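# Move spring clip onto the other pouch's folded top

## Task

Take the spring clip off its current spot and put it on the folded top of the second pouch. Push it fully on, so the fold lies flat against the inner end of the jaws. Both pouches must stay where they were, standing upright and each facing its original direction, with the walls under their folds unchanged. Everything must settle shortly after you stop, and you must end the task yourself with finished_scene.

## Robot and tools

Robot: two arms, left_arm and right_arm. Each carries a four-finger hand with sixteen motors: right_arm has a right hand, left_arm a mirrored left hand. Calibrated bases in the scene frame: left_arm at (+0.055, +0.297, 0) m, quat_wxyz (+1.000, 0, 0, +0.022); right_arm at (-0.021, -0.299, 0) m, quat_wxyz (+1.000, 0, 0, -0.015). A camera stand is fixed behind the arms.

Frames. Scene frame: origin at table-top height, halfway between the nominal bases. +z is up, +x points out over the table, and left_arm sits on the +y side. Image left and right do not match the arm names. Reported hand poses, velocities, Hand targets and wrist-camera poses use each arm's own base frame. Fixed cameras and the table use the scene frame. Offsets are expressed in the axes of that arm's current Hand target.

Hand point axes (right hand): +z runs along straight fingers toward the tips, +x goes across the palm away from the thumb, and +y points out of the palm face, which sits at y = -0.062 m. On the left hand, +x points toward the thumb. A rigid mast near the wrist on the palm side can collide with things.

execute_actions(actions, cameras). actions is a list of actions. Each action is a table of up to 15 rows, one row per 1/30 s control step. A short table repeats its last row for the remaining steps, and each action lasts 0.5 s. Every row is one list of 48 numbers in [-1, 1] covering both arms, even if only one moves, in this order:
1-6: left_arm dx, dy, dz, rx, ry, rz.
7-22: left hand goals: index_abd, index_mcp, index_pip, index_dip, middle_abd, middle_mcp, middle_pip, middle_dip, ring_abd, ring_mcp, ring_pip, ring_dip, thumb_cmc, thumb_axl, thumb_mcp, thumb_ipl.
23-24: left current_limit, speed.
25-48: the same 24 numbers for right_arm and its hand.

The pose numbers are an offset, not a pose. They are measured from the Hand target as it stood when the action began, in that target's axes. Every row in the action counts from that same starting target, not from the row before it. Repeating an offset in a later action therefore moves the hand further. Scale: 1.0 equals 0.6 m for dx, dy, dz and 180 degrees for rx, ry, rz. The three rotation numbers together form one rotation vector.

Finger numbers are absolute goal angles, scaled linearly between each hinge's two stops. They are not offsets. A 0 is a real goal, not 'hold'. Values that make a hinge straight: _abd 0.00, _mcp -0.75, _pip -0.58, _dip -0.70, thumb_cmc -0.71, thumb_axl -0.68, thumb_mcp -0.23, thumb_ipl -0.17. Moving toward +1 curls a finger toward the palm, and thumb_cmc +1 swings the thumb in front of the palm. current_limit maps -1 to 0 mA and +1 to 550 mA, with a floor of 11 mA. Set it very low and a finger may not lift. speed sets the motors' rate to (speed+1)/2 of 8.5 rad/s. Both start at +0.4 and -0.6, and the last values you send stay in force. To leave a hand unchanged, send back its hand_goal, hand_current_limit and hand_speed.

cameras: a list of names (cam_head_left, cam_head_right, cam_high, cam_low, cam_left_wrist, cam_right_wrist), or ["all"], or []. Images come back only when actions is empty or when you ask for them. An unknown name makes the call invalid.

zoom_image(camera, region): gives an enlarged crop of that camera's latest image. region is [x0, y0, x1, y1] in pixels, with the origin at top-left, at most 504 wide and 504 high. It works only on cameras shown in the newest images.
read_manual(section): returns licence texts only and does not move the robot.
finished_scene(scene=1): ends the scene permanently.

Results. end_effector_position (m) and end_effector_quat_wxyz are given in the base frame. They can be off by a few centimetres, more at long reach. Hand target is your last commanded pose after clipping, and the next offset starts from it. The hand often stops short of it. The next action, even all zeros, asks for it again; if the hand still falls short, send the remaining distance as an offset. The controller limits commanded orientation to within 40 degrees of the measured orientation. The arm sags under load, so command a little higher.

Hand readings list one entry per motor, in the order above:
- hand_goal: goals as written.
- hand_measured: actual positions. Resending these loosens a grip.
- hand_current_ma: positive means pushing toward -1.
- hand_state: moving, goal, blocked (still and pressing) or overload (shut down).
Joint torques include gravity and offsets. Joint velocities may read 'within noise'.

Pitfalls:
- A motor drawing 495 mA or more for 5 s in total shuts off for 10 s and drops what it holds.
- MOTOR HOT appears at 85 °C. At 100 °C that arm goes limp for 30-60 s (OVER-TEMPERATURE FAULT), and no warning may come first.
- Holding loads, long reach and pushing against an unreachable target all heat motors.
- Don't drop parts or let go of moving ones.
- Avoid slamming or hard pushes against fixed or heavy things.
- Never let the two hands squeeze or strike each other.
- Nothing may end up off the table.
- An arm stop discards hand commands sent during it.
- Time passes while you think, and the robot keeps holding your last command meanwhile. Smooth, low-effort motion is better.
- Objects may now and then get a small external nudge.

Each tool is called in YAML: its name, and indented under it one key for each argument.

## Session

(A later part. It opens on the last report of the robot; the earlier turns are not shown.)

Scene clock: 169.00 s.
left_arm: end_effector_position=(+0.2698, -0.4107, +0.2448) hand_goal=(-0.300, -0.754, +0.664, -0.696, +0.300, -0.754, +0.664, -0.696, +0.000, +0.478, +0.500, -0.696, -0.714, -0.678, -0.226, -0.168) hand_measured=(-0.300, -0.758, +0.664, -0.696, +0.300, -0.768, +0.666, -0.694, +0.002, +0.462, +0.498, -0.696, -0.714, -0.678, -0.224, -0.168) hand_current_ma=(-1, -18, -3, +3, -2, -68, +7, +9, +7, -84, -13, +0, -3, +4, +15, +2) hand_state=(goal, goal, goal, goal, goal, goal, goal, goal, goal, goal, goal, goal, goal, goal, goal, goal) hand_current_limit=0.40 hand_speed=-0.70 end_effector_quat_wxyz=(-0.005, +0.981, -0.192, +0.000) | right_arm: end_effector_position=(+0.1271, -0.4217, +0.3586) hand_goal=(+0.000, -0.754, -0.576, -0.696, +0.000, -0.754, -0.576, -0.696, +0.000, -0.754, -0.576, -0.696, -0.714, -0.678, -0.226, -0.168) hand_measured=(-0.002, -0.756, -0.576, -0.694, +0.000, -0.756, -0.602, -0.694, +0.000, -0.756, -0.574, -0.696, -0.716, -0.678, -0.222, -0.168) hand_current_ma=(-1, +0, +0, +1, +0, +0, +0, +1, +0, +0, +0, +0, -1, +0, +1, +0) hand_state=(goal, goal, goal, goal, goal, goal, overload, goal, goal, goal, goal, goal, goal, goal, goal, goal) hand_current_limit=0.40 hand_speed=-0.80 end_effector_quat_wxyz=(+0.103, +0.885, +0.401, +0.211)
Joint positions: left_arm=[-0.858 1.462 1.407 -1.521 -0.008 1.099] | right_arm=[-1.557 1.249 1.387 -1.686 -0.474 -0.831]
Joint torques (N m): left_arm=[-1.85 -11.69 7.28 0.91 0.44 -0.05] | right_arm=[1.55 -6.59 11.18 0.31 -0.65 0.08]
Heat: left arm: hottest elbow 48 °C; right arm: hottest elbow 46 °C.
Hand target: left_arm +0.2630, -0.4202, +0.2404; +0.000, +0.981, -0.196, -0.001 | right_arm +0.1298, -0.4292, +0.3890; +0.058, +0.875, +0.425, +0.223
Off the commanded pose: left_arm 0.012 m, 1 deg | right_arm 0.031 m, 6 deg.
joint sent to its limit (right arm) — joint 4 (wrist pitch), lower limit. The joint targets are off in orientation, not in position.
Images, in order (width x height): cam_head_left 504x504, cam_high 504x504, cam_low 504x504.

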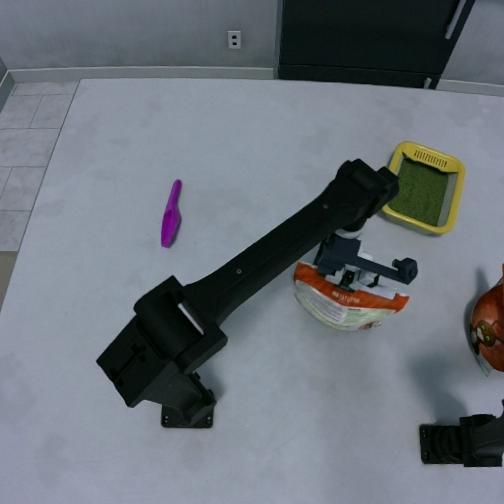

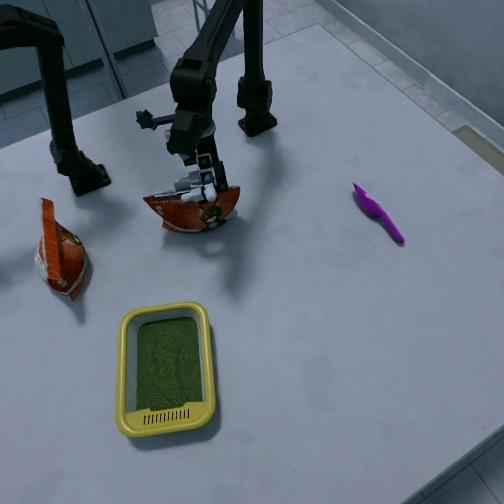

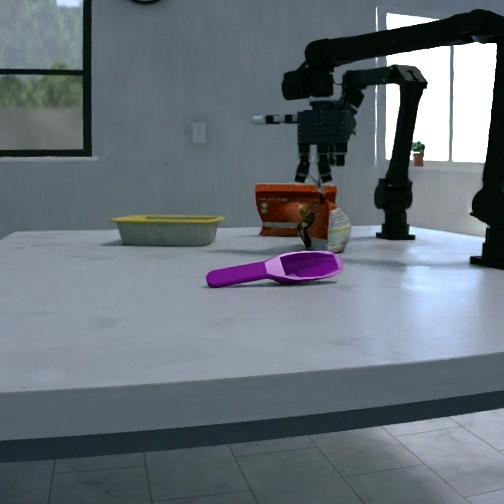

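execute_actions:
  actions:
    - [[0,0.0167,-0.05,0,0,0,-0.3,-0.754,0.664,-0.696,0.3,-0.754,0.664,-0.696,0,0.479,0.5,-0.696,-0.714,-0.678,-0.226,-0.168,0.4,-0.7,0,0,0,0,0,0,0,-0.754,-0.576,-0.696,0,-0.754,-0.576,-0.696,0,-0.754,-0.576,-0.696,-0.714,-0.678,-0.226,-0.168,0.4,-0.8]]
  cameras: ["cam_high","cam_low"]

zoom_image:
  camera: "cam_low"
  region: [285, 110, 355, 200]

zoom_image:
  camera: "cam_high"
  region: [150, 110, 230, 210]

Scene clock: 170.37 s.
left_arm: end_effector_position=(+0.2556, -0.4096, +0.2452) hand_goal=(-0.300, -0.754, +0.664, -0.696, +0.300, -0.754, +0.664, -0.696, +0.000, +0.478, +0.500, -0.696, -0.714, -0.678, -0.226, -0.168) hand_measured=(-0.300, -0.766, +0.662, -0.696, +0.300, -0.758, +0.664, -0.694, +0.002, +0.462, +0.498, -0.696, -0.714, -0.678, -0.224, -0.168) hand_current_ma=(-1, -59, -14, +3, -2, -22, +0, +9, +7, -84, -13, +0, -3, +4, +15, +2) hand_state=(goal, goal, goal, goal, goal, goal, goal, goal, goal, goal, goal, goal, goal, goal, goal, goal) hand_current_limit=0.40 hand_speed=-0.70 end_effector_quat_wxyz=(-0.020, +0.981, -0.193, -0.018) | right_arm: end_effector_position=(+0.1271, -0.4217, +0.3586) hand_goal=(+0.000, -0.754, -0.576, -0.696, +0.000, -0.754, -0.576, -0.696, +0.000, -0.754, -0.576, -0.696, -0.714, -0.678, -0.226, -0.168) hand_measured=(-0.002, -0.756, -0.576, -0.694, +0.000, -0.756, -0.602, -0.694, +0.000, -0.756, -0.574, -0.696, -0.716, -0.678, -0.222, -0.168) hand_current_ma=(-1, +0, +0, +1, +0, +0, +0, +1, +0, +0, +0, +0, -1, +0, +1, +0) hand_state=(goal, goal, goal, goal, goal, goal, overload, goal, goal, goal, goal, goal, goal, goal, goal, goal) hand_current_limit=0.40 hand_speed=-0.80 end_effector_quat_wxyz=(+0.103, +0.885, +0.401, +0.211)
Joint positions: left_arm=[-0.882 1.466 1.419 -1.575 -0.008 1.078] | right_arm=[-1.557 1.249 1.387 -1.686 -0.474 -0.831]
Joint torques (N m): left_arm=[-1.67 -11.87 12.77 -0.14 0.48 -0.08] | right_arm=[1.44 -6.95 11.3 0.35 -0.67 0.06]
Heat: left arm: hottest elbow 48 °C; right arm: hottest elbow 46 °C.
Hand target: left_arm +0.2592, -0.4295, +0.2703; +0.000, +0.981, -0.196, -0.001 | right_arm +0.1298, -0.4292, +0.3890; +0.058, +0.875, +0.425, +0.223
Off the commanded pose: left_arm 0.032 m, 3 deg | right_arm 0.031 m, 6 deg.
joint sent to its limit (right arm) — joint 4 (wrist pitch), lower limit. The joint targets are off in orientation, not in position.
Images, in order (width x height): cam_high 504x504, cam_low 504x504.

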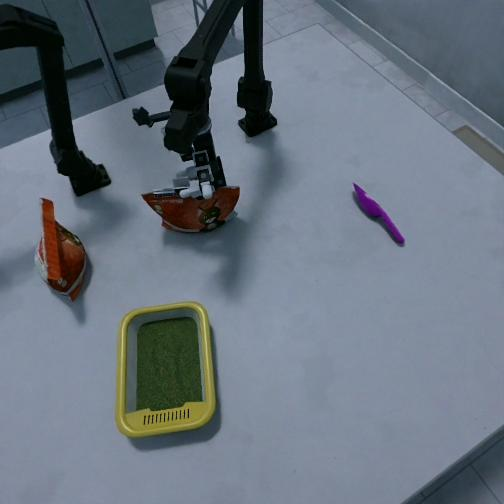

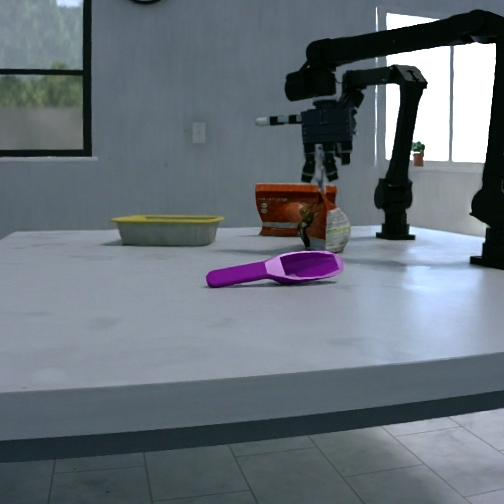

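Scaled by 5.600 from the camera's 504x504 image, which has a finer 720x720 frame.

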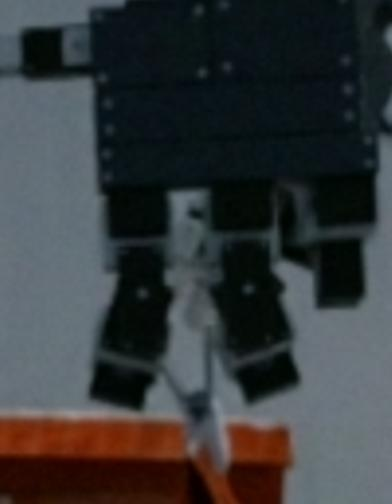

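Scaled by 5.040 from the camera's 504x504 image, which has a finer 720x720 frame.

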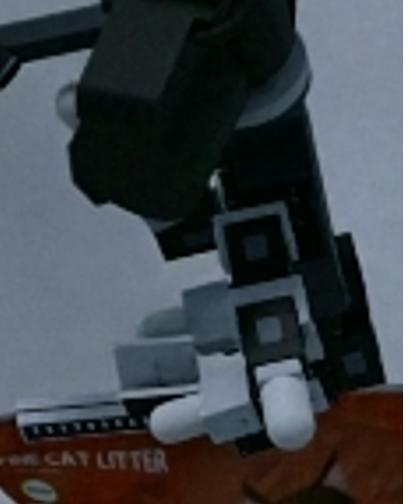

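execute_actions:
  actions:
    - [[0.01,0,-0.042,0,0,0,-0.3,-0.754,0.664,-0.696,0.3,-0.754,0.664,-0.696,0,0.479,0.5,-0.696,-0.714,-0.678,-0.226,-0.168,0.4,-0.7,0,0,0,0,0,0,0,-0.754,-0.576,-0.696,0,-0.754,-0.576,-0.696,0,-0.754,-0.576,-0.696,-0.714,-0.678,-0.226,-0.168,0.4,-0.8]]
    - [[0.005,0,0.033,0,0,0,-0.3,-0.754,0.664,-0.696,0.3,-0.754,0.664,-0.696,0,0.479,0.5,-0.696,-0.714,-0.678,-0.226,-0.168,0.4,-0.7,0,0,0,0,0,0,0,-0.754,-0.576,-0.696,0,-0.754,-0.576,-0.696,0,-0.754,-0.576,-0.696,-0.714,-0.678,-0.226,-0.168,0.4,-0.8]]
  cameras: ["cam_high","cam_low"]

zoom_image:
  camera: "cam_low"
  region: [285, 110, 355, 200]

zoom_image:
  camera: "cam_high"
  region: [150, 110, 230, 210]

Scene clock: 172.13 s.
left_arm: end_effector_position=(+0.2661, -0.4238, +0.2713) hand_goal=(-0.300, -0.754, +0.664, -0.696, +0.300, -0.754, +0.664, -0.696, +0.000, +0.478, +0.500, -0.696, -0.714, -0.678, -0.226, -0.168) hand_measured=(-0.302, -0.758, +0.656, -0.700, +0.302, -0.758, +0.656, -0.698, +0.002, +0.462, +0.498, -0.696, -0.714, -0.678, -0.224, -0.168) hand_current_ma=(-12, -20, -40, -15, +9, -20, -38, -8, +7, -84, -13, +0, -3, +4, +15, +2) hand_state=(goal, goal, goal, goal, goal, goal, goal, goal, goal, goal, goal, goal, goal, goal, goal, goal) hand_current_limit=0.40 hand_speed=-0.70 end_effector_quat_wxyz=(-0.008, +0.981, -0.193, -0.008) | right_arm: end_effector_position=(+0.1271, -0.4217, +0.3586) hand_goal=(+0.000, -0.754, -0.576, -0.696, +0.000, -0.754, -0.576, -0.696, +0.000, -0.754, -0.576, -0.696, -0.714, -0.678, -0.226, -0.168) hand_measured=(-0.002, -0.756, -0.576, -0.694, +0.000, -0.756, -0.602, -0.694, +0.000, -0.756, -0.574, -0.696, -0.716, -0.678, -0.222, -0.168) hand_current_ma=(-1, +0, +0, +1, +0, +0, +0, +1, +0, +0, +0, +0, -1, +0, +1, +0) hand_state=(goal, goal, goal, goal, goal, goal, overload, goal, goal, goal, goal, goal, goal, goal, goal, goal) hand_current_limit=0.40 hand_speed=-0.80 end_effector_quat_wxyz=(+0.103, +0.885, +0.401, +0.211)
Joint positions: left_arm=[-0.882 1.492 1.51 -1.611 -0.003 1.077] | right_arm=[-1.557 1.249 1.387 -1.686 -0.474 -0.831]
Joint torques (N m): left_arm=[-1.03 -12.04 8.98 0.68 0.23 0.03] | right_arm=[1.9 -6.77 11.47 0.38 -0.69 0.07]
Heat: left arm: hottest elbow 48 °C; right arm: hottest elbow 47 °C.
Hand target: left_arm +0.2675, -0.4329, +0.2758; -0.001, +0.981, -0.196, +0.000 | right_arm +0.1298, -0.4292, +0.3890; +0.058, +0.875, +0.425, +0.223
Off the commanded pose: left_arm 0.010 m, 1 deg | right_arm 0.031 m, 6 deg.
joint sent to its limit (right arm) — joint 4 (wrist pitch), lower limit. The joint targets are off in orientation, not in position.
Images, in order (width x height): cam_high 504x504, cam_low 504x504.

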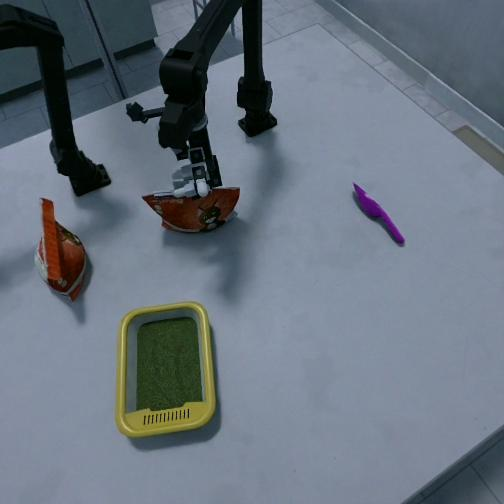

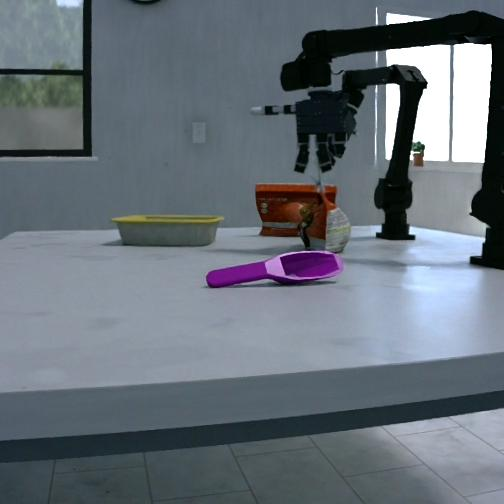

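Scaled by 5.600 from the camera's 504x504 image, which has a finer 720x720 frame.

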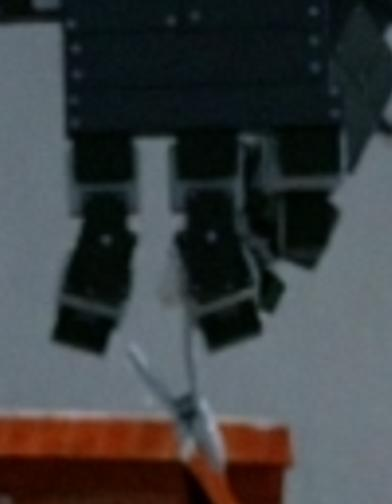

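Scaled by 5.040 from the camera's 504x504 image, which has a finer 720x720 frame.

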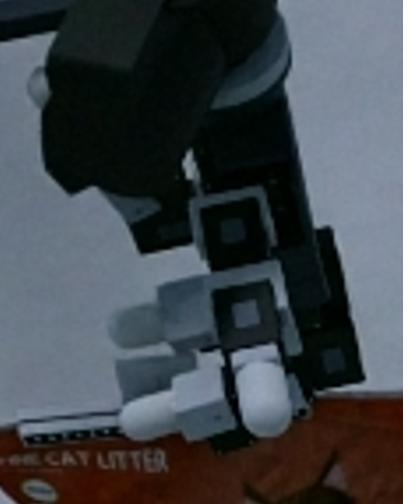

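execute_actions:
  actions:
    - [[0,-0.0267,0.018,0,0,0,-0.3,-0.754,0.664,-0.696,0.3,-0.754,0.664,-0.696,0,0.479,0.5,-0.696,-0.714,-0.678,-0.226,-0.168,0.4,-0.7,0,0,0,0,0,0,0,-0.754,-0.576,-0.696,0,-0.754,-0.576,-0.696,0,-0.754,-0.576,-0.696,-0.714,-0.678,-0.226,-0.168,0.4,-0.8]]
  cameras: ["cam_high","cam_low"]

zoom_image:
  camera: "cam_low"
  region: [285, 110, 355, 200]

zoom_image:
  camera: "cam_high"
  region: [150, 110, 230, 210]

Scene clock: 173.27 s.
left_arm: end_effector_position=(+0.2700, -0.4217, +0.2618) hand_goal=(-0.300, -0.754, +0.664, -0.696, +0.300, -0.754, +0.664, -0.696, +0.000, +0.478, +0.500, -0.696, -0.714, -0.678, -0.226, -0.168) hand_measured=(-0.302, -0.758, +0.656, -0.700, +0.302, -0.758, +0.656, -0.698, +0.002, +0.462, +0.498, -0.696, -0.714, -0.678, -0.224, -0.168) hand_current_ma=(-11, -19, -39, -14, +9, -18, -38, -8, +7, -84, -13, +0, -3, +4, +15, +2) hand_state=(goal, goal, goal, goal, goal, goal, goal, goal, goal, goal, goal, goal, goal, goal, goal, goal) hand_current_limit=0.40 hand_speed=-0.70 end_effector_quat_wxyz=(-0.007, +0.981, -0.194, -0.006) | right_arm: end_effector_position=(+0.1271, -0.4217, +0.3586) hand_goal=(+0.000, -0.754, -0.576, -0.696, +0.000, -0.754, -0.576, -0.696, +0.000, -0.754, -0.576, -0.696, -0.714, -0.678, -0.226, -0.168) hand_measured=(-0.002, -0.756, -0.576, -0.694, +0.000, -0.756, -0.602, -0.694, +0.000, -0.756, -0.574, -0.696, -0.716, -0.678, -0.222, -0.168) hand_current_ma=(-1, +0, +0, +1, +0, +0, +0, +1, +0, +0, +0, +0, -1, +0, +1, +0) hand_state=(goal, goal, goal, goal, goal, goal, overload, goal, goal, goal, goal, goal, goal, goal, goal, goal) hand_current_limit=0.40 hand_speed=-0.80 end_effector_quat_wxyz=(+0.103, +0.885, +0.401, +0.211)
Joint positions: left_arm=[-0.871 1.492 1.485 -1.582 -0.003 1.091] | right_arm=[-1.557 1.249 1.387 -1.686 -0.474 -0.831]
Joint torques (N m): left_arm=[0.67 -13.63 7.23 0.69 0.21 0.21] | right_arm=[1.49 -6.77 11.44 0.31 -0.65 0.06]
Heat: left arm: hottest elbow 48 °C; right arm: hottest elbow 47 °C.
Hand target: left_arm +0.2736, -0.4181, +0.2650; +0.000, +0.981, -0.196, +0.000 | right_arm +0.1298, -0.4292, +0.3890; +0.058, +0.875, +0.425, +0.223
Off the commanded pose: left_arm 0.006 m, 1 deg | right_arm 0.031 m, 6 deg.
joint sent to its limit (right arm) — joint 4 (wrist pitch), lower limit. The joint targets are off in orientation, not in position.
Images, in order (width x height): cam_high 504x504, cam_low 504x504.

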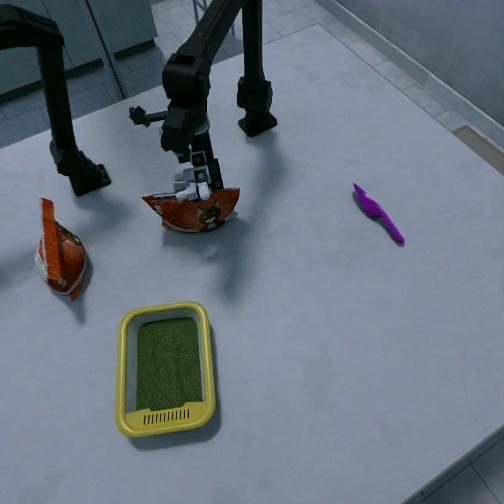

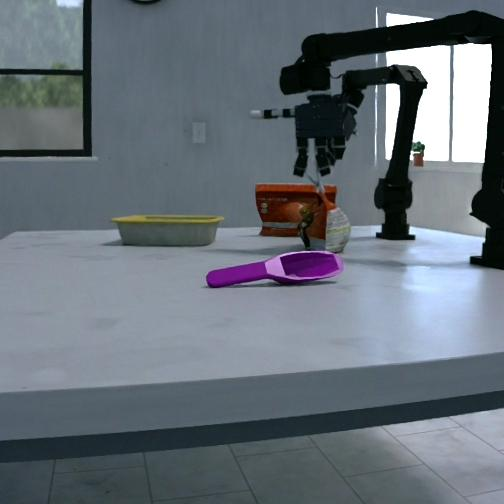

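Scaled by 5.600 from the camera's 504x504 image, which has a finer 720x720 frame.

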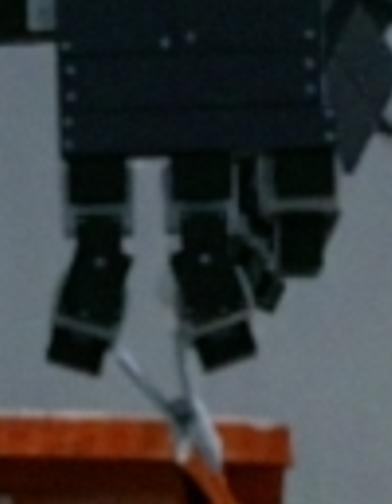

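Scaled by 5.040 from the camera's 504x504 image, which has a finer 720x720 frame.

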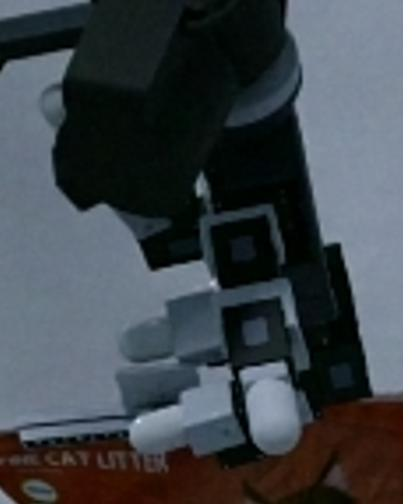

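execute_actions:
  actions:
    - [[0,0,0.022,0,0,0,-0.3,-0.754,0.664,-0.696,0.3,-0.754,0.664,-0.696,0,0.479,0.5,-0.696,-0.714,-0.678,-0.226,-0.168,0.4,-0.7,0,0,0,0,0,0,0,-0.754,-0.576,-0.696,0,-0.754,-0.576,-0.696,0,-0.754,-0.576,-0.696,-0.714,-0.678,-0.226,-0.168,0.4,-0.8]]
    - [[0,0,0.02,0,0,0,-0.3,-0.754,0.664,-0.696,0.3,-0.754,0.664,-0.696,0,0.479,0.5,-0.696,-0.714,-0.678,-0.226,-0.168,0.4,-0.7,0,0,0,0,0,0,0,-0.754,-0.576,-0.696,0,-0.754,-0.576,-0.696,0,-0.754,-0.576,-0.696,-0.714,-0.678,-0.226,-0.168,0.4,-0.8]]
  cameras: ["cam_high","cam_low","cam_head_left"]

zoom_image:
  camera: "cam_low"
  region: [285, 110, 355, 200]

zoom_image:
  camera: "cam_high"
  region: [150, 110, 230, 210]

zoom_image:
  camera: "cam_head_left"
  region: [300, 220, 400, 320]

Scene clock: 174.87 s.
left_arm: end_effector_position=(+0.2753, -0.4242, +0.2443) hand_goal=(-0.300, -0.754, +0.664, -0.696, +0.300, -0.754, +0.664, -0.696, +0.000, +0.478, +0.500, -0.696, -0.714, -0.678, -0.226, -0.168) hand_measured=(-0.320, -0.750, +0.660, -0.698, +0.308, -0.750, +0.664, -0.698, +0.002, +0.462, +0.498, -0.696, -0.714, -0.678, -0.224, -0.168) hand_current_ma=(-82, +21, -22, -10, +37, +23, -1, -8, +7, -84, -13, +0, -3, +4, +15, +2) hand_state=(goal, goal, goal, goal, goal, goal, goal, goal, goal, goal, goal, goal, goal, goal, goal, goal) hand_current_limit=0.40 hand_speed=-0.70 end_effector_quat_wxyz=(+0.001, +0.981, -0.192, +0.004) | right_arm: end_effector_position=(+0.1271, -0.4217, +0.3586) hand_goal=(+0.000, -0.754, -0.576, -0.696, +0.000, -0.754, -0.576, -0.696, +0.000, -0.754, -0.576, -0.696, -0.714, -0.678, -0.226, -0.168) hand_measured=(-0.002, -0.756, -0.576, -0.694, +0.000, -0.756, -0.602, -0.694, +0.000, -0.756, -0.574, -0.696, -0.716, -0.678, -0.222, -0.168) hand_current_ma=(-1, +0, +0, +1, +0, +0, +0, +1, +0, +0, +0, +0, -1, +0, +1, +0) hand_state=(goal, goal, goal, goal, goal, goal, overload, goal, goal, goal, goal, goal, goal, goal, goal, goal) hand_current_limit=0.40 hand_speed=-0.80 end_effector_quat_wxyz=(+0.103, +0.885, +0.401, +0.211)
Joint positions: left_arm=[-0.866 1.49 1.433 -1.506 -0.003 1.092] | right_arm=[-1.557 1.249 1.387 -1.686 -0.474 -0.831]
Joint torques (N m): left_arm=[0.38 -13.27 6.34 0.36 0.23 0.2] | right_arm=[1.26 -6.36 11.22 0.38 -0.66 0.04]
Heat: left arm: hottest elbow 47 °C; right arm: hottest elbow 47 °C.
Hand target: left_arm +0.2737, -0.4181, +0.2397; -0.001, +0.981, -0.196, -0.001 | right_arm +0.1298, -0.4292, +0.3890; +0.058, +0.875, +0.425, +0.223
Off the commanded pose: left_arm 0.008 m, 1 deg | right_arm 0.031 m, 6 deg.
joint sent to its limit (right arm) — joint 4 (wrist pitch), lower limit. The joint targets are off in orientation, not in position.
Images, in order (width x height): cam_head_left 504x504, cam_high 504x504, cam_low 504x504.

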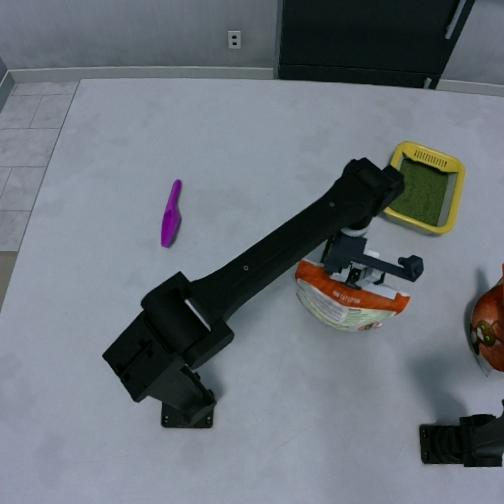

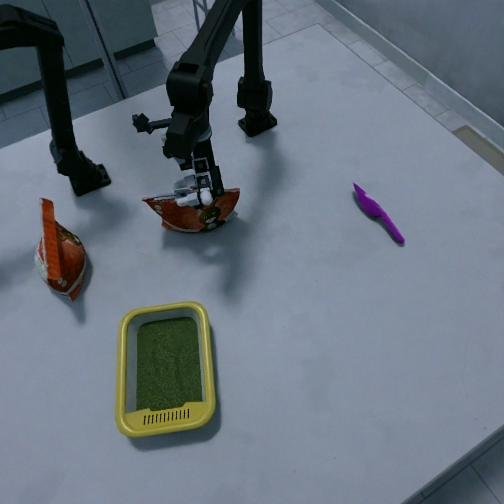

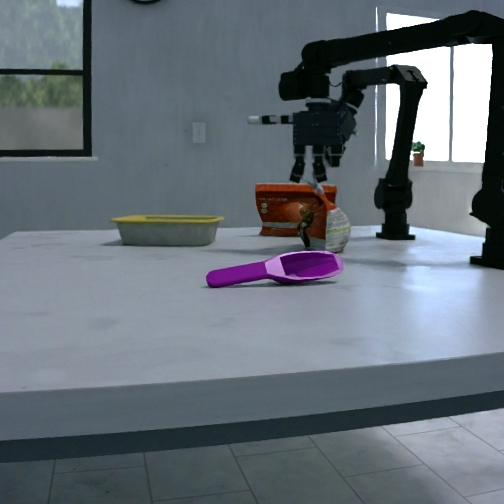

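Scaled by 5.600 from the camera's 504x504 image, which has a finer 720x720 frame.

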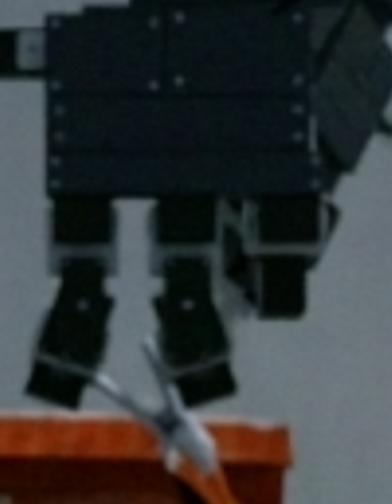

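Scaled by 5.040 from the camera's 504x504 image, which has a finer 720x720 frame.

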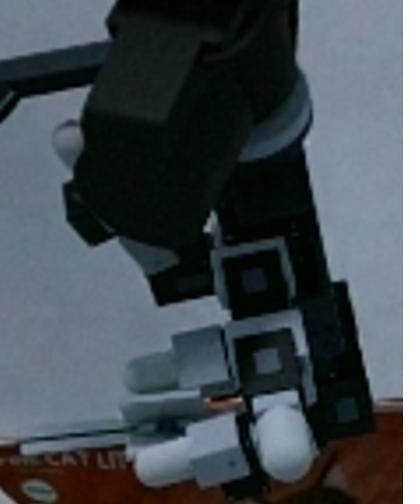

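Scaled by 5.040 from the camera's 504x504 image, which has a finer 720x720 frame.

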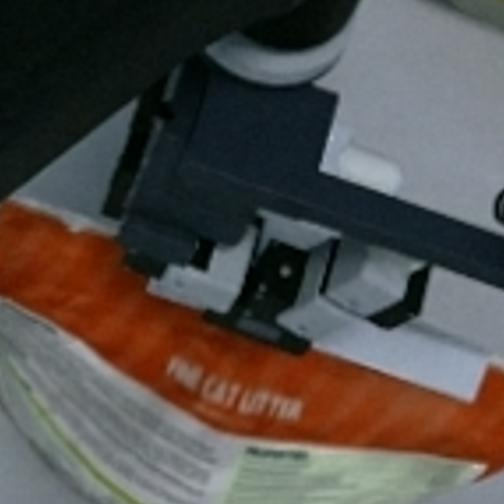

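execute_actions:
  actions:
    - [[-0.013,0,0.006,0,0,0,-0.3,-0.754,0.664,-0.696,0.3,-0.754,0.664,-0.696,0,0.479,0.5,-0.696,-0.714,-0.678,-0.226,-0.168,0.4,-0.7,0,0,0,0,0,0,0,-0.754,-0.576,-0.696,0,-0.754,-0.576,-0.696,0,-0.754,-0.576,-0.696,-0.714,-0.678,-0.226,-0.168,0.4,-0.8]]
  cameras: ["cam_high","cam_low","cam_left_wrist"]

zoom_image:
  camera: "cam_low"
  region: [285, 110, 355, 200]

zoom_image:
  camera: "cam_high"
  region: [150, 110, 230, 210]

Scene clock: 175.90 s.
left_arm: end_effector_position=(+0.2724, -0.4208, +0.2455) hand_goal=(-0.300, -0.754, +0.664, -0.696, +0.300, -0.754, +0.664, -0.696, +0.000, +0.478, +0.500, -0.696, -0.714, -0.678, -0.226, -0.168) hand_measured=(-0.324, -0.740, +0.664, -0.698, +0.310, -0.746, +0.664, -0.698, +0.002, +0.462, +0.498, -0.696, -0.714, -0.678, -0.224, -0.168) hand_current_ma=(-104, +69, +1, -6, +38, +41, +2, -7, +7, -84, -13, +0, -3, +4, +15, +2) hand_state=(blocked, goal, goal, goal, goal, goal, goal, goal, goal, goal, goal, goal, goal, goal, goal, goal) hand_current_limit=0.40 hand_speed=-0.70 end_effector_quat_wxyz=(+0.006, +0.981, -0.192, +0.010) | right_arm: end_effector_position=(+0.1271, -0.4217, +0.3586) hand_goal=(+0.000, -0.754, -0.576, -0.696, +0.000, -0.754, -0.576, -0.696, +0.000, -0.754, -0.576, -0.696, -0.714, -0.678, -0.226, -0.168) hand_measured=(-0.002, -0.756, -0.576, -0.694, +0.000, -0.756, -0.602, -0.694, +0.000, -0.756, -0.574, -0.696, -0.716, -0.678, -0.222, -0.168) hand_current_ma=(-1, +0, +0, +1, +0, +0, +0, +1, +0, +0, +0, +0, -1, +0, +1, +0) hand_state=(goal, goal, goal, goal, goal, goal, overload, goal, goal, goal, goal, goal, goal, goal, goal, goal) hand_current_limit=0.40 hand_speed=-0.80 end_effector_quat_wxyz=(+0.103, +0.885, +0.401, +0.211)
Joint positions: left_arm=[-0.866 1.468 1.409 -1.488 -0.003 1.092] | right_arm=[-1.557 1.249 1.387 -1.686 -0.474 -0.831]
Joint torques (N m): left_arm=[-0.26 -12.57 6.04 0.17 0.24 0.11] | right_arm=[1.73 -6.77 11.32 0.36 -0.69 0.08]
Heat: left arm: hottest elbow 47 °C; right arm: hottest elbow 47 °C.
Hand target: left_arm +0.2664, -0.4150, +0.2361; -0.001, +0.981, -0.196, -0.001 | right_arm +0.1298, -0.4292, +0.3890; +0.058, +0.875, +0.425, +0.223
Off the commanded pose: left_arm 0.012 m, 2 deg | right_arm 0.031 m, 6 deg.
joint sent to its limit (right arm) — joint 4 (wrist pitch), lower limit. The joint targets are off in orientation, not in position.
Images, in order (width x height): cam_high 504x504, cam_low 504x504, cam_left_wrist 504x504.

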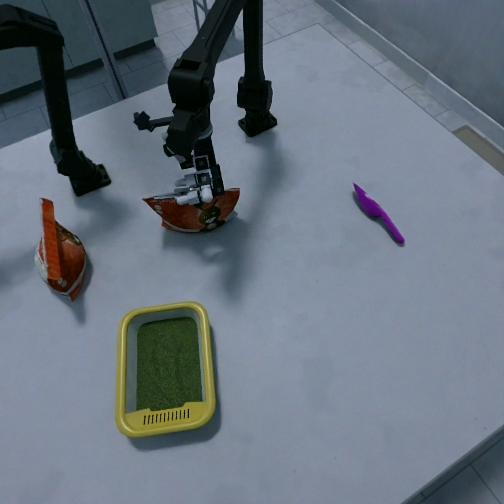

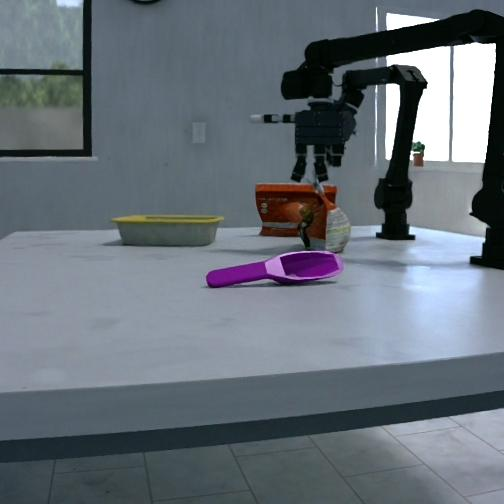

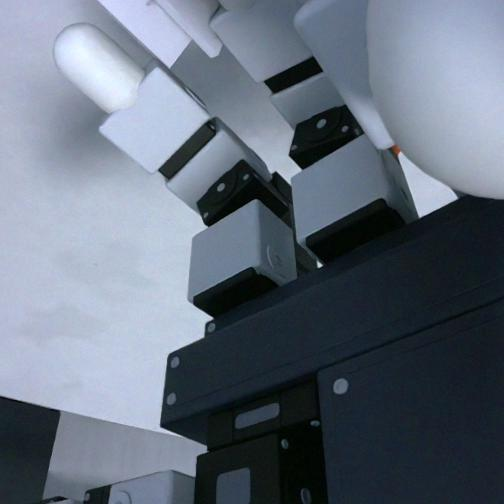

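Scaled by 5.600 from the camera's 504x504 image, which has a finer 720x720 frame.

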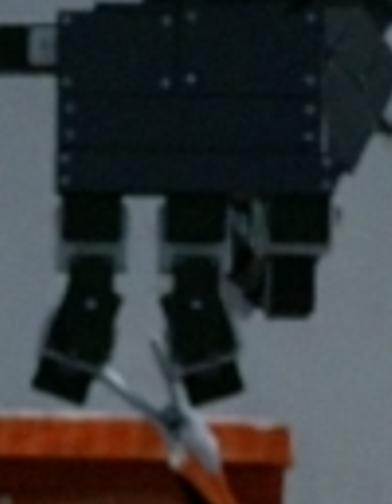

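Scaled by 5.040 from the camera's 504x504 image, which has a finer 720x720 frame.

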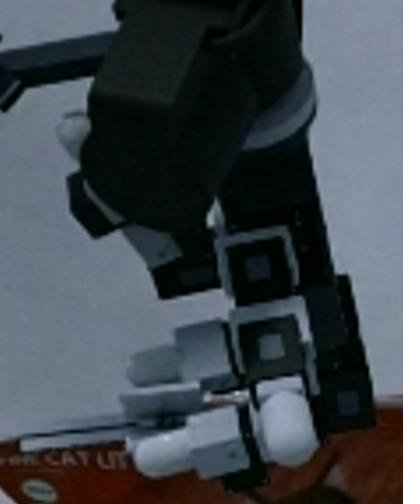

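execute_actions:
  actions:
    - [[0,0,0,0,0,0,0.4,-0.754,0.664,-0.696,-0.4,-0.754,0.664,-0.696,0,0.479,0.5,-0.696,-0.714,-0.678,-0.226,-0.168,0.78,-0.8,0,0,0,0,0,0,0,-0.754,-0.576,-0.696,0,-0.754,-0.576,-0.696,0,-0.754,-0.576,-0.696,-0.714,-0.678,-0.226,-0.168,0.4,-0.8]]
    - [[0,0,0,0,0,0,0.4,-0.754,0.664,-0.696,-0.4,-0.754,0.664,-0.696,0,0.479,0.5,-0.696,-0.714,-0.678,-0.226,-0.168,0.78,-0.8,0,0,0,0,0,0,0,-0.754,-0.576,-0.696,0,-0.754,-0.576,-0.696,0,-0.754,-0.576,-0.696,-0.714,-0.678,-0.226,-0.168,0.4,-0.8]]
  cameras: ["cam_high","cam_low","cam_left_wrist"]

zoom_image:
  camera: "cam_low"
  region: [285, 110, 355, 200]

zoom_image:
  camera: "cam_high"
  region: [150, 110, 230, 210]

Scene clock: 177.40 s.
left_arm: end_effector_position=(+0.2708, -0.4190, +0.2419) hand_goal=(+0.400, -0.754, +0.664, -0.696, -0.400, -0.754, +0.664, -0.696, +0.000, +0.478, +0.500, -0.696, -0.714, -0.678, -0.226, -0.168) hand_measured=(+0.188, -0.748, +0.680, -0.688, -0.352, -0.740, +0.724, -0.680, +0.002, +0.462, +0.498, -0.696, -0.714, -0.678, -0.224, -0.168) hand_current_ma=(-489, +31, +76, +42, +203, +73, +300, +80, +7, -83, -13, +0, -3, +4, +15, +2) hand_state=(blocked, goal, goal, goal, blocked, goal, blocked, goal, goal, goal, goal, goal, goal, goal, goal, goal) hand_current_limit=0.78 hand_speed=-0.80 end_effector_quat_wxyz=(+0.004, +0.981, -0.192, +0.007) | right_arm: end_effector_position=(+0.1271, -0.4217, +0.3586) hand_goal=(+0.000, -0.754, -0.576, -0.696, +0.000, -0.754, -0.576, -0.696, +0.000, -0.754, -0.576, -0.696, -0.714, -0.678, -0.226, -0.168) hand_measured=(-0.002, -0.756, -0.576, -0.694, +0.000, -0.756, -0.602, -0.694, +0.000, -0.756, -0.574, -0.696, -0.716, -0.678, -0.222, -0.168) hand_current_ma=(-1, +0, +0, +1, +0, +0, +0, +1, +0, +0, +0, +0, -1, +0, +1, +0) hand_state=(goal, goal, goal, goal, goal, goal, overload, goal, goal, goal, goal, goal, goal, goal, goal, goal) hand_current_limit=0.40 hand_speed=-0.80 end_effector_quat_wxyz=(+0.103, +0.885, +0.401, +0.211)
Joint positions: left_arm=[-0.866 1.467 1.4 -1.487 -0.002 1.092] | right_arm=[-1.557 1.249 1.387 -1.686 -0.474 -0.831]
Joint torques (N m): left_arm=[-0.26 -12.51 6.76 0.1 0.22 0.12] | right_arm=[2.02 -7.06 11.26 0.29 -0.68 0.05]
Heat: left arm: hottest elbow 47 °C; right arm: hottest elbow 47 °C.
Hand target: left_arm +0.2664, -0.4151, +0.2361; +0.000, +0.981, -0.196, -0.001 | right_arm +0.1298, -0.4292, +0.3890; +0.058, +0.875, +0.425, +0.223
Off the commanded pose: left_arm 0.008 m, 1 deg | right_arm 0.031 m, 6 deg.
joint sent to its limit (right arm) — joint 4 (wrist pitch), lower limit. The joint targets are off in orientation, not in position.
Images, in order (width x height): cam_high 504x504, cam_low 504x504, cam_left_wrist 504x504.

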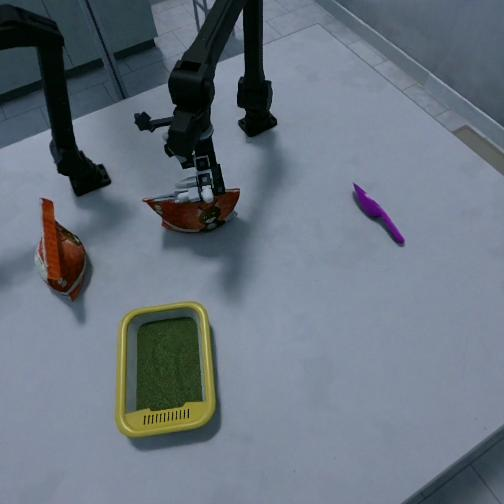

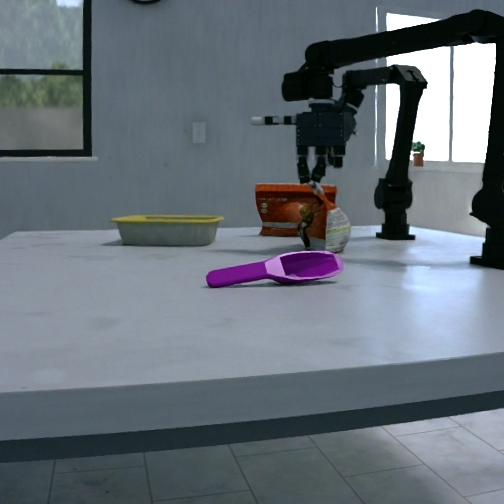

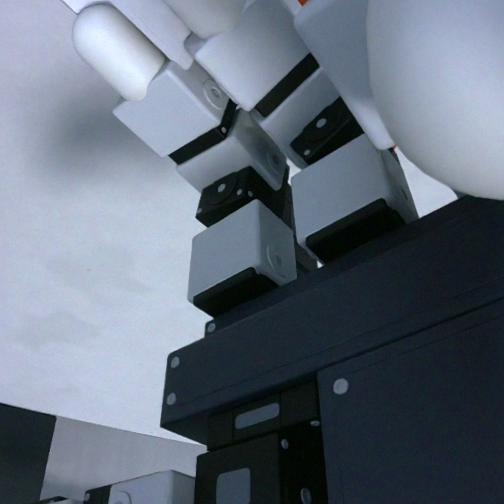

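Scaled by 5.600 from the camera's 504x504 image, which has a finer 720x720 frame.

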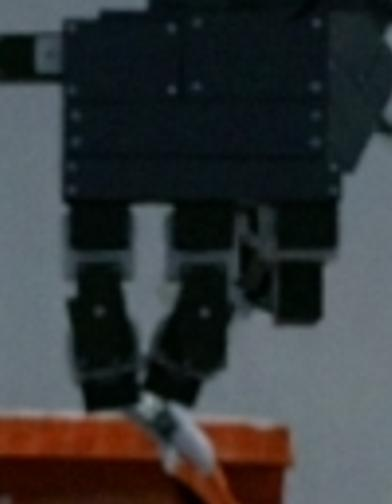

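Scaled by 5.040 from the camera's 504x504 image, which has a finer 720x720 frame.

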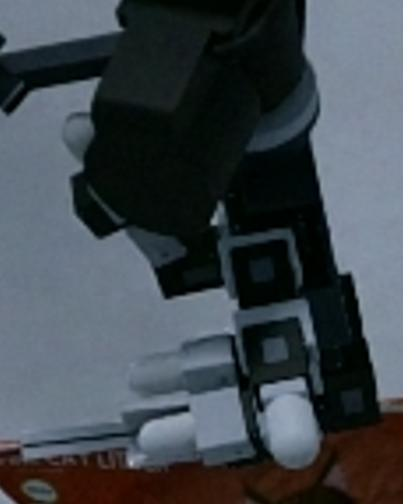

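zoom_image:
  camera: "cam_low"
  region: [298, 165, 334, 201]

zoom_image:
  camera: "cam_left_wrist"
  region: [60, 0, 420, 200]

zoom_image:
  camera: "cam_high"
  region: [140, 160, 210, 230]

Scaled by 14.000 from the camera's 504x504 image, which has a finer 720x720 frame.

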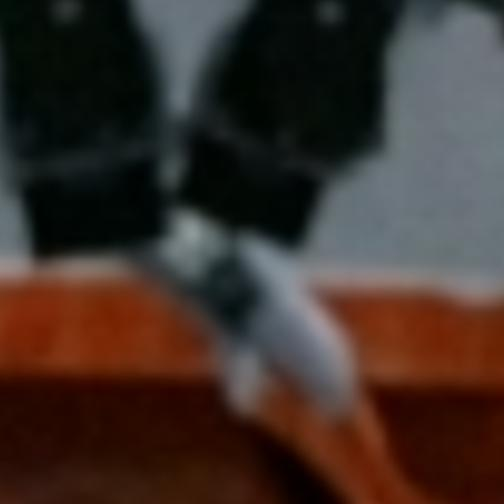

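Scaled by 1.400 from the camera's 504x504 image, which has a finer 720x720 frame.

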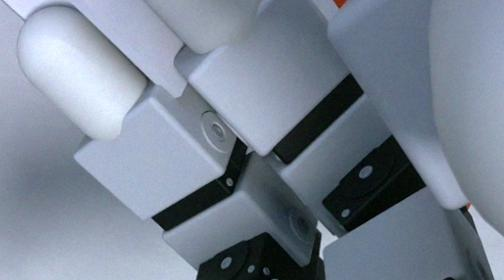

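Scaled by 7.200 from the camera's 504x504 image, which has a finer 720x720 frame.

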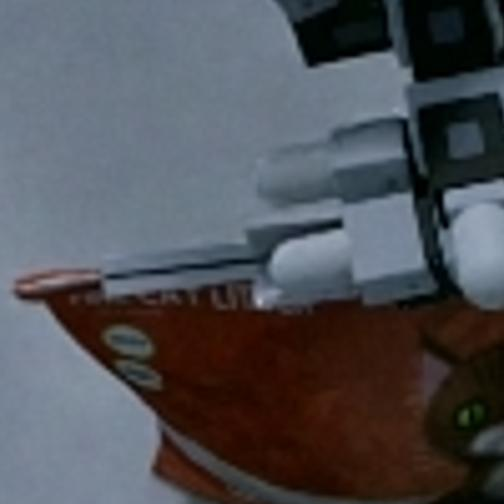

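zoom_image:
  camera: "cam_left_wrist"
  region: [50, 0, 250, 120]

execute_actions:
  actions: []
  cameras: ["cam_head_right","cam_right_wrist","cam_head_left"]

Scaled by 2.520 from the camera's 504x504 image, which has a finer 720x720 frame.

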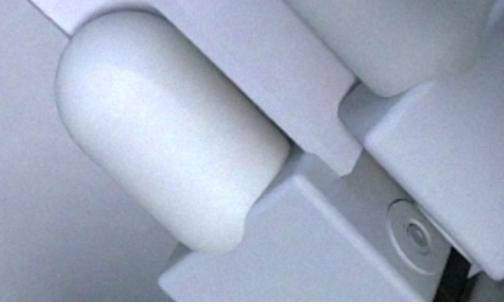

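Scene clock: 177.77 s.
left_arm: end_effector_position=(+0.2708, -0.4190, +0.2419) hand_goal=(+0.400, -0.754, +0.664, -0.696, -0.400, -0.754, +0.664, -0.696, +0.000, +0.478, +0.500, -0.696, -0.714, -0.678, -0.226, -0.168) hand_measured=(+0.188, -0.748, +0.680, -0.688, -0.352, -0.740, +0.724, -0.680, +0.002, +0.462, +0.498, -0.696, -0.714, -0.678, -0.224, -0.168) hand_current_ma=(-490, +31, +76, +42, +203, +73, +300, +80, +7, -83, -13, +0, -3, +4, +15, +2) hand_state=(blocked, goal, goal, goal, blocked, goal, blocked, goal, goal, goal, goal, goal, goal, goal, goal, goal) hand_current_limit=0.78 hand_speed=-0.80 end_effector_quat_wxyz=(+0.004, +0.981, -0.192, +0.007) | right_arm: end_effector_position=(+0.1271, -0.4217, +0.3586) hand_goal=(+0.000, -0.754, -0.576, -0.696, +0.000, -0.754, -0.576, -0.696, +0.000, -0.754, -0.576, -0.696, -0.714, -0.678, -0.226, -0.168) hand_measured=(-0.002, -0.756, -0.576, -0.694, +0.000, -0.756, -0.602, -0.694, +0.000, -0.756, -0.574, -0.696, -0.716, -0.678, -0.222, -0.168) hand_current_ma=(-1, +0, +0, +1, +0, +0, +0, +1, +0, +0, +0, +0, -1, +0, +1, +0) hand_state=(goal, goal, goal, goal, goal, goal, overload, goal, goal, goal, goal, goal, goal, goal, goal, goal) hand_current_limit=0.40 hand_speed=-0.80 end_effector_quat_wxyz=(+0.103, +0.885, +0.401, +0.211)
Joint positions: left_arm=[-0.866 1.467 1.4 -1.487 -0.002 1.092] | right_arm=[-1.557 1.249 1.387 -1.686 -0.474 -0.831]
Joint velocities: within noise
Joint torques (N m): left_arm=[-0.38 -12.34 6.72 0.09 0.23 0.11] | right_arm=[1.85 -7.47 11.23 0.42 -0.63 0.04]
Heat: left arm: hottest elbow 47 °C; right arm: hottest elbow 47 °C.
Hand target: left_arm +0.2664, -0.4151, +0.2361; +0.000, +0.981, -0.196, -0.001 | right_arm +0.1298, -0.4292, +0.3890; +0.058, +0.875, +0.425, +0.223
Off the commanded pose: left_arm 0.008 m, 1 deg | right_arm 0.031 m, 6 deg.
Images, in order (width x height): cam_head_left 504x504, cam_head_right 504x504, cam_right_wrist 504x504.

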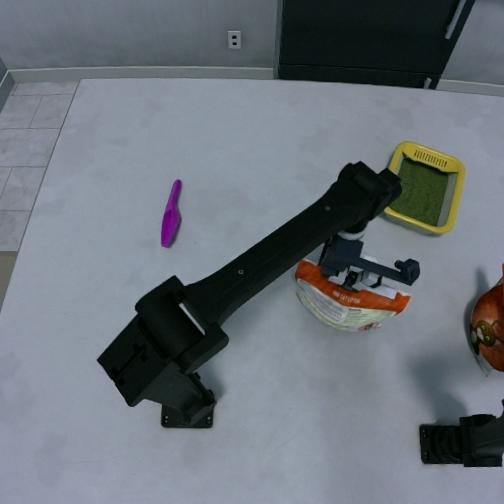

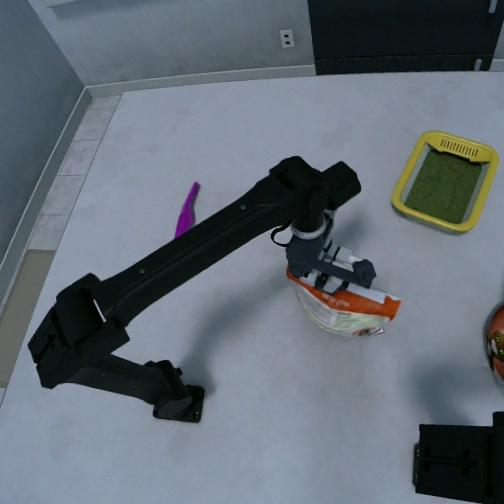

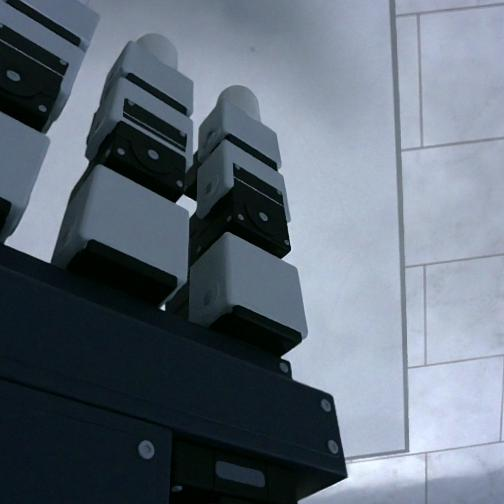

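zoom_image:
  camera: "cam_head_left"
  region: [320, 240, 420, 320]

zoom_image:
  camera: "cam_head_right"
  region: [280, 230, 410, 345]

Scaled by 5.040 from the camera's 504x504 image, which has a finer 720x720 frame.

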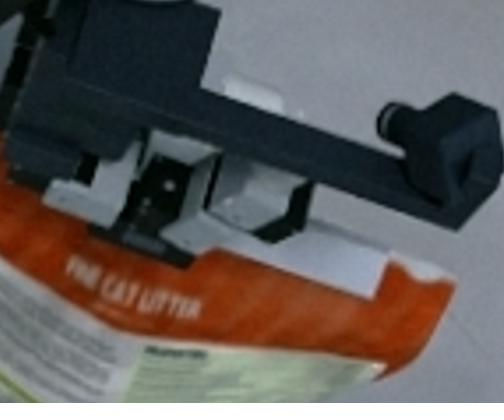

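Scaled by 3.877 from the camera's 504x504 image, which has a finer 720x720 frame.

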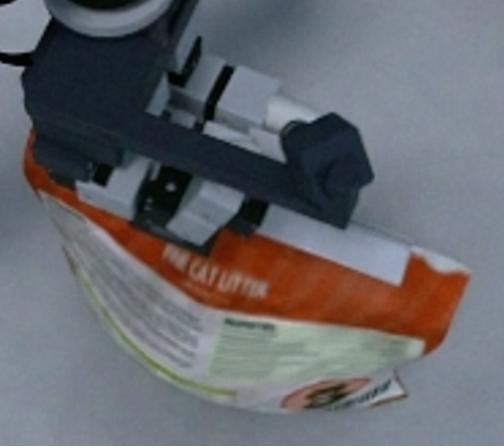

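execute_actions:
  actions:
    - [[0,0,0,0,0,0,-0.3,-0.754,0.664,-0.696,0.3,-0.754,0.664,-0.696,0,0.479,0.5,-0.696,-0.714,-0.678,-0.226,-0.168,0.6,-0.7,0,0,0,0,0,0,0,-0.754,-0.576,-0.696,0,-0.754,-0.576,-0.696,0,-0.754,-0.576,-0.696,-0.714,-0.678,-0.226,-0.168,0.4,-0.8]]
    - [[-0.021,0,0,0,0,0,-0.3,-0.754,0.664,-0.696,0.3,-0.754,0.664,-0.696,0,0.479,0.5,-0.696,-0.714,-0.678,-0.226,-0.168,0.6,-0.7,0,0,0,0,0,0,0,-0.754,-0.576,-0.696,0,-0.754,-0.576,-0.696,0,-0.754,-0.576,-0.696,-0.714,-0.678,-0.226,-0.168,0.4,-0.8]]
  cameras: ["cam_high","cam_low"]

zoom_image:
  camera: "cam_low"
  region: [285, 130, 345, 205]

zoom_image:
  camera: "cam_high"
  region: [150, 140, 220, 210]

Scene clock: 179.97 s.
left_arm: end_effector_position=(+0.2647, -0.4120, +0.2411) hand_goal=(-0.300, -0.754, +0.664, -0.696, +0.300, -0.754, +0.664, -0.696, +0.000, +0.478, +0.500, -0.696, -0.714, -0.678, -0.226, -0.168) hand_measured=(-0.310, -0.730, +0.678, -0.688, +0.296, -0.752, +0.664, -0.694, +0.002, +0.462, +0.498, -0.696, -0.714, -0.678, -0.224, -0.168) hand_current_ma=(-45, +123, +72, +34, -19, +6, +1, +12, +7, -83, -13, +0, -3, +4, +15, +2) hand_state=(goal, blocked, goal, goal, goal, goal, goal, goal, goal, goal, goal, goal, goal, goal, goal, goal) hand_current_limit=0.60 hand_speed=-0.70 end_effector_quat_wxyz=(+0.004, +0.981, -0.192, +0.006) | right_arm: end_effector_position=(+0.1271, -0.4217, +0.3586) hand_goal=(+0.000, -0.754, -0.576, -0.696, +0.000, -0.754, -0.576, -0.696, +0.000, -0.754, -0.576, -0.696, -0.714, -0.678, -0.226, -0.168) hand_measured=(-0.002, -0.756, -0.576, -0.694, +0.000, -0.756, -0.602, -0.694, +0.000, -0.756, -0.574, -0.696, -0.716, -0.678, -0.222, -0.168) hand_current_ma=(-1, +0, +0, +1, +0, +0, +0, +1, +0, +0, +0, +0, -1, +0, +1, +0) hand_state=(goal, goal, goal, goal, goal, goal, overload, goal, goal, goal, goal, goal, goal, goal, goal, goal) hand_current_limit=0.40 hand_speed=-0.80 end_effector_quat_wxyz=(+0.103, +0.885, +0.401, +0.211)
Joint positions: left_arm=[-0.866 1.444 1.373 -1.485 -0.001 1.09] | right_arm=[-1.557 1.249 1.387 -1.686 -0.474 -0.831]
Joint torques (N m): left_arm=[-1.2 -12.45 6.43 0.05 0.17 -0.01] | right_arm=[1.9 -6.83 11.18 0.39 -0.68 0.08]
Heat: left arm: hottest elbow 47 °C; right arm: hottest elbow 47 °C.
Hand target: left_arm +0.2548, -0.4102, +0.2363; +0.000, +0.981, -0.196, -0.001 | right_arm +0.1298, -0.4292, +0.3890; +0.058, +0.875, +0.425, +0.223
Off the commanded pose: left_arm 0.011 m, 1 deg | right_arm 0.031 m, 6 deg.
joint sent to its limit (right arm) — joint 4 (wrist pitch), lower limit. The joint targets are off in orientation, not in position.
Images, in order (width x height): cam_high 504x504, cam_low 504x504.

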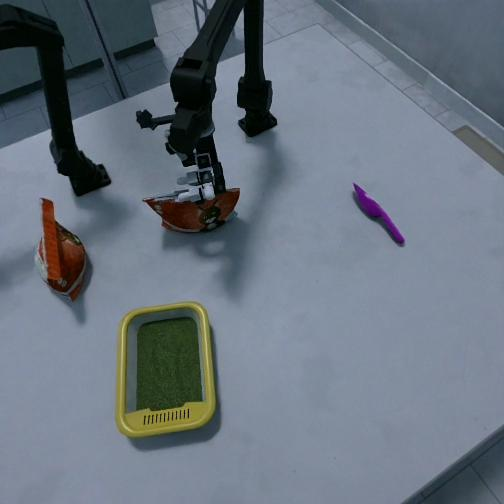

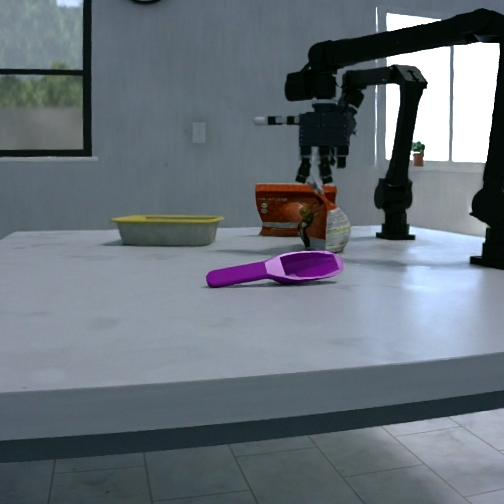

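Scaled by 6.720 from the camera's 504x504 image, which has a finer 720x720 frame.

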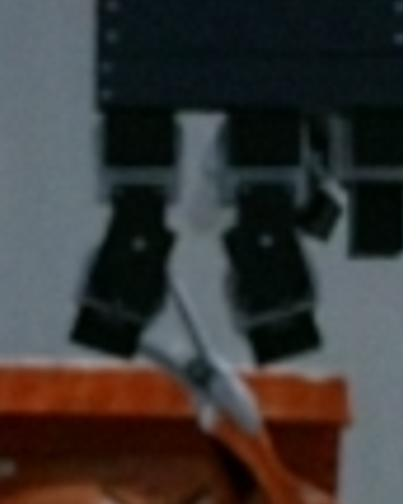

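Scaled by 7.200 from the camera's 504x504 image, which has a finer 720x720 frame.

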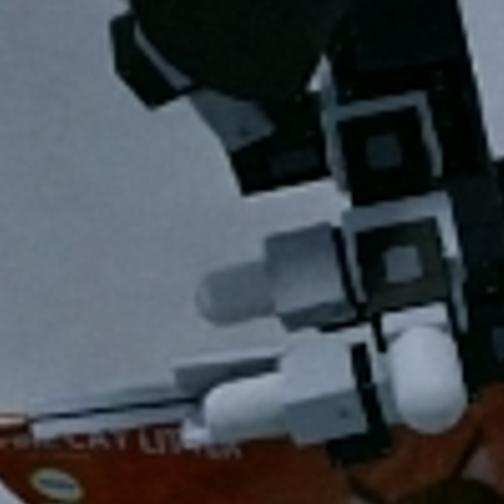

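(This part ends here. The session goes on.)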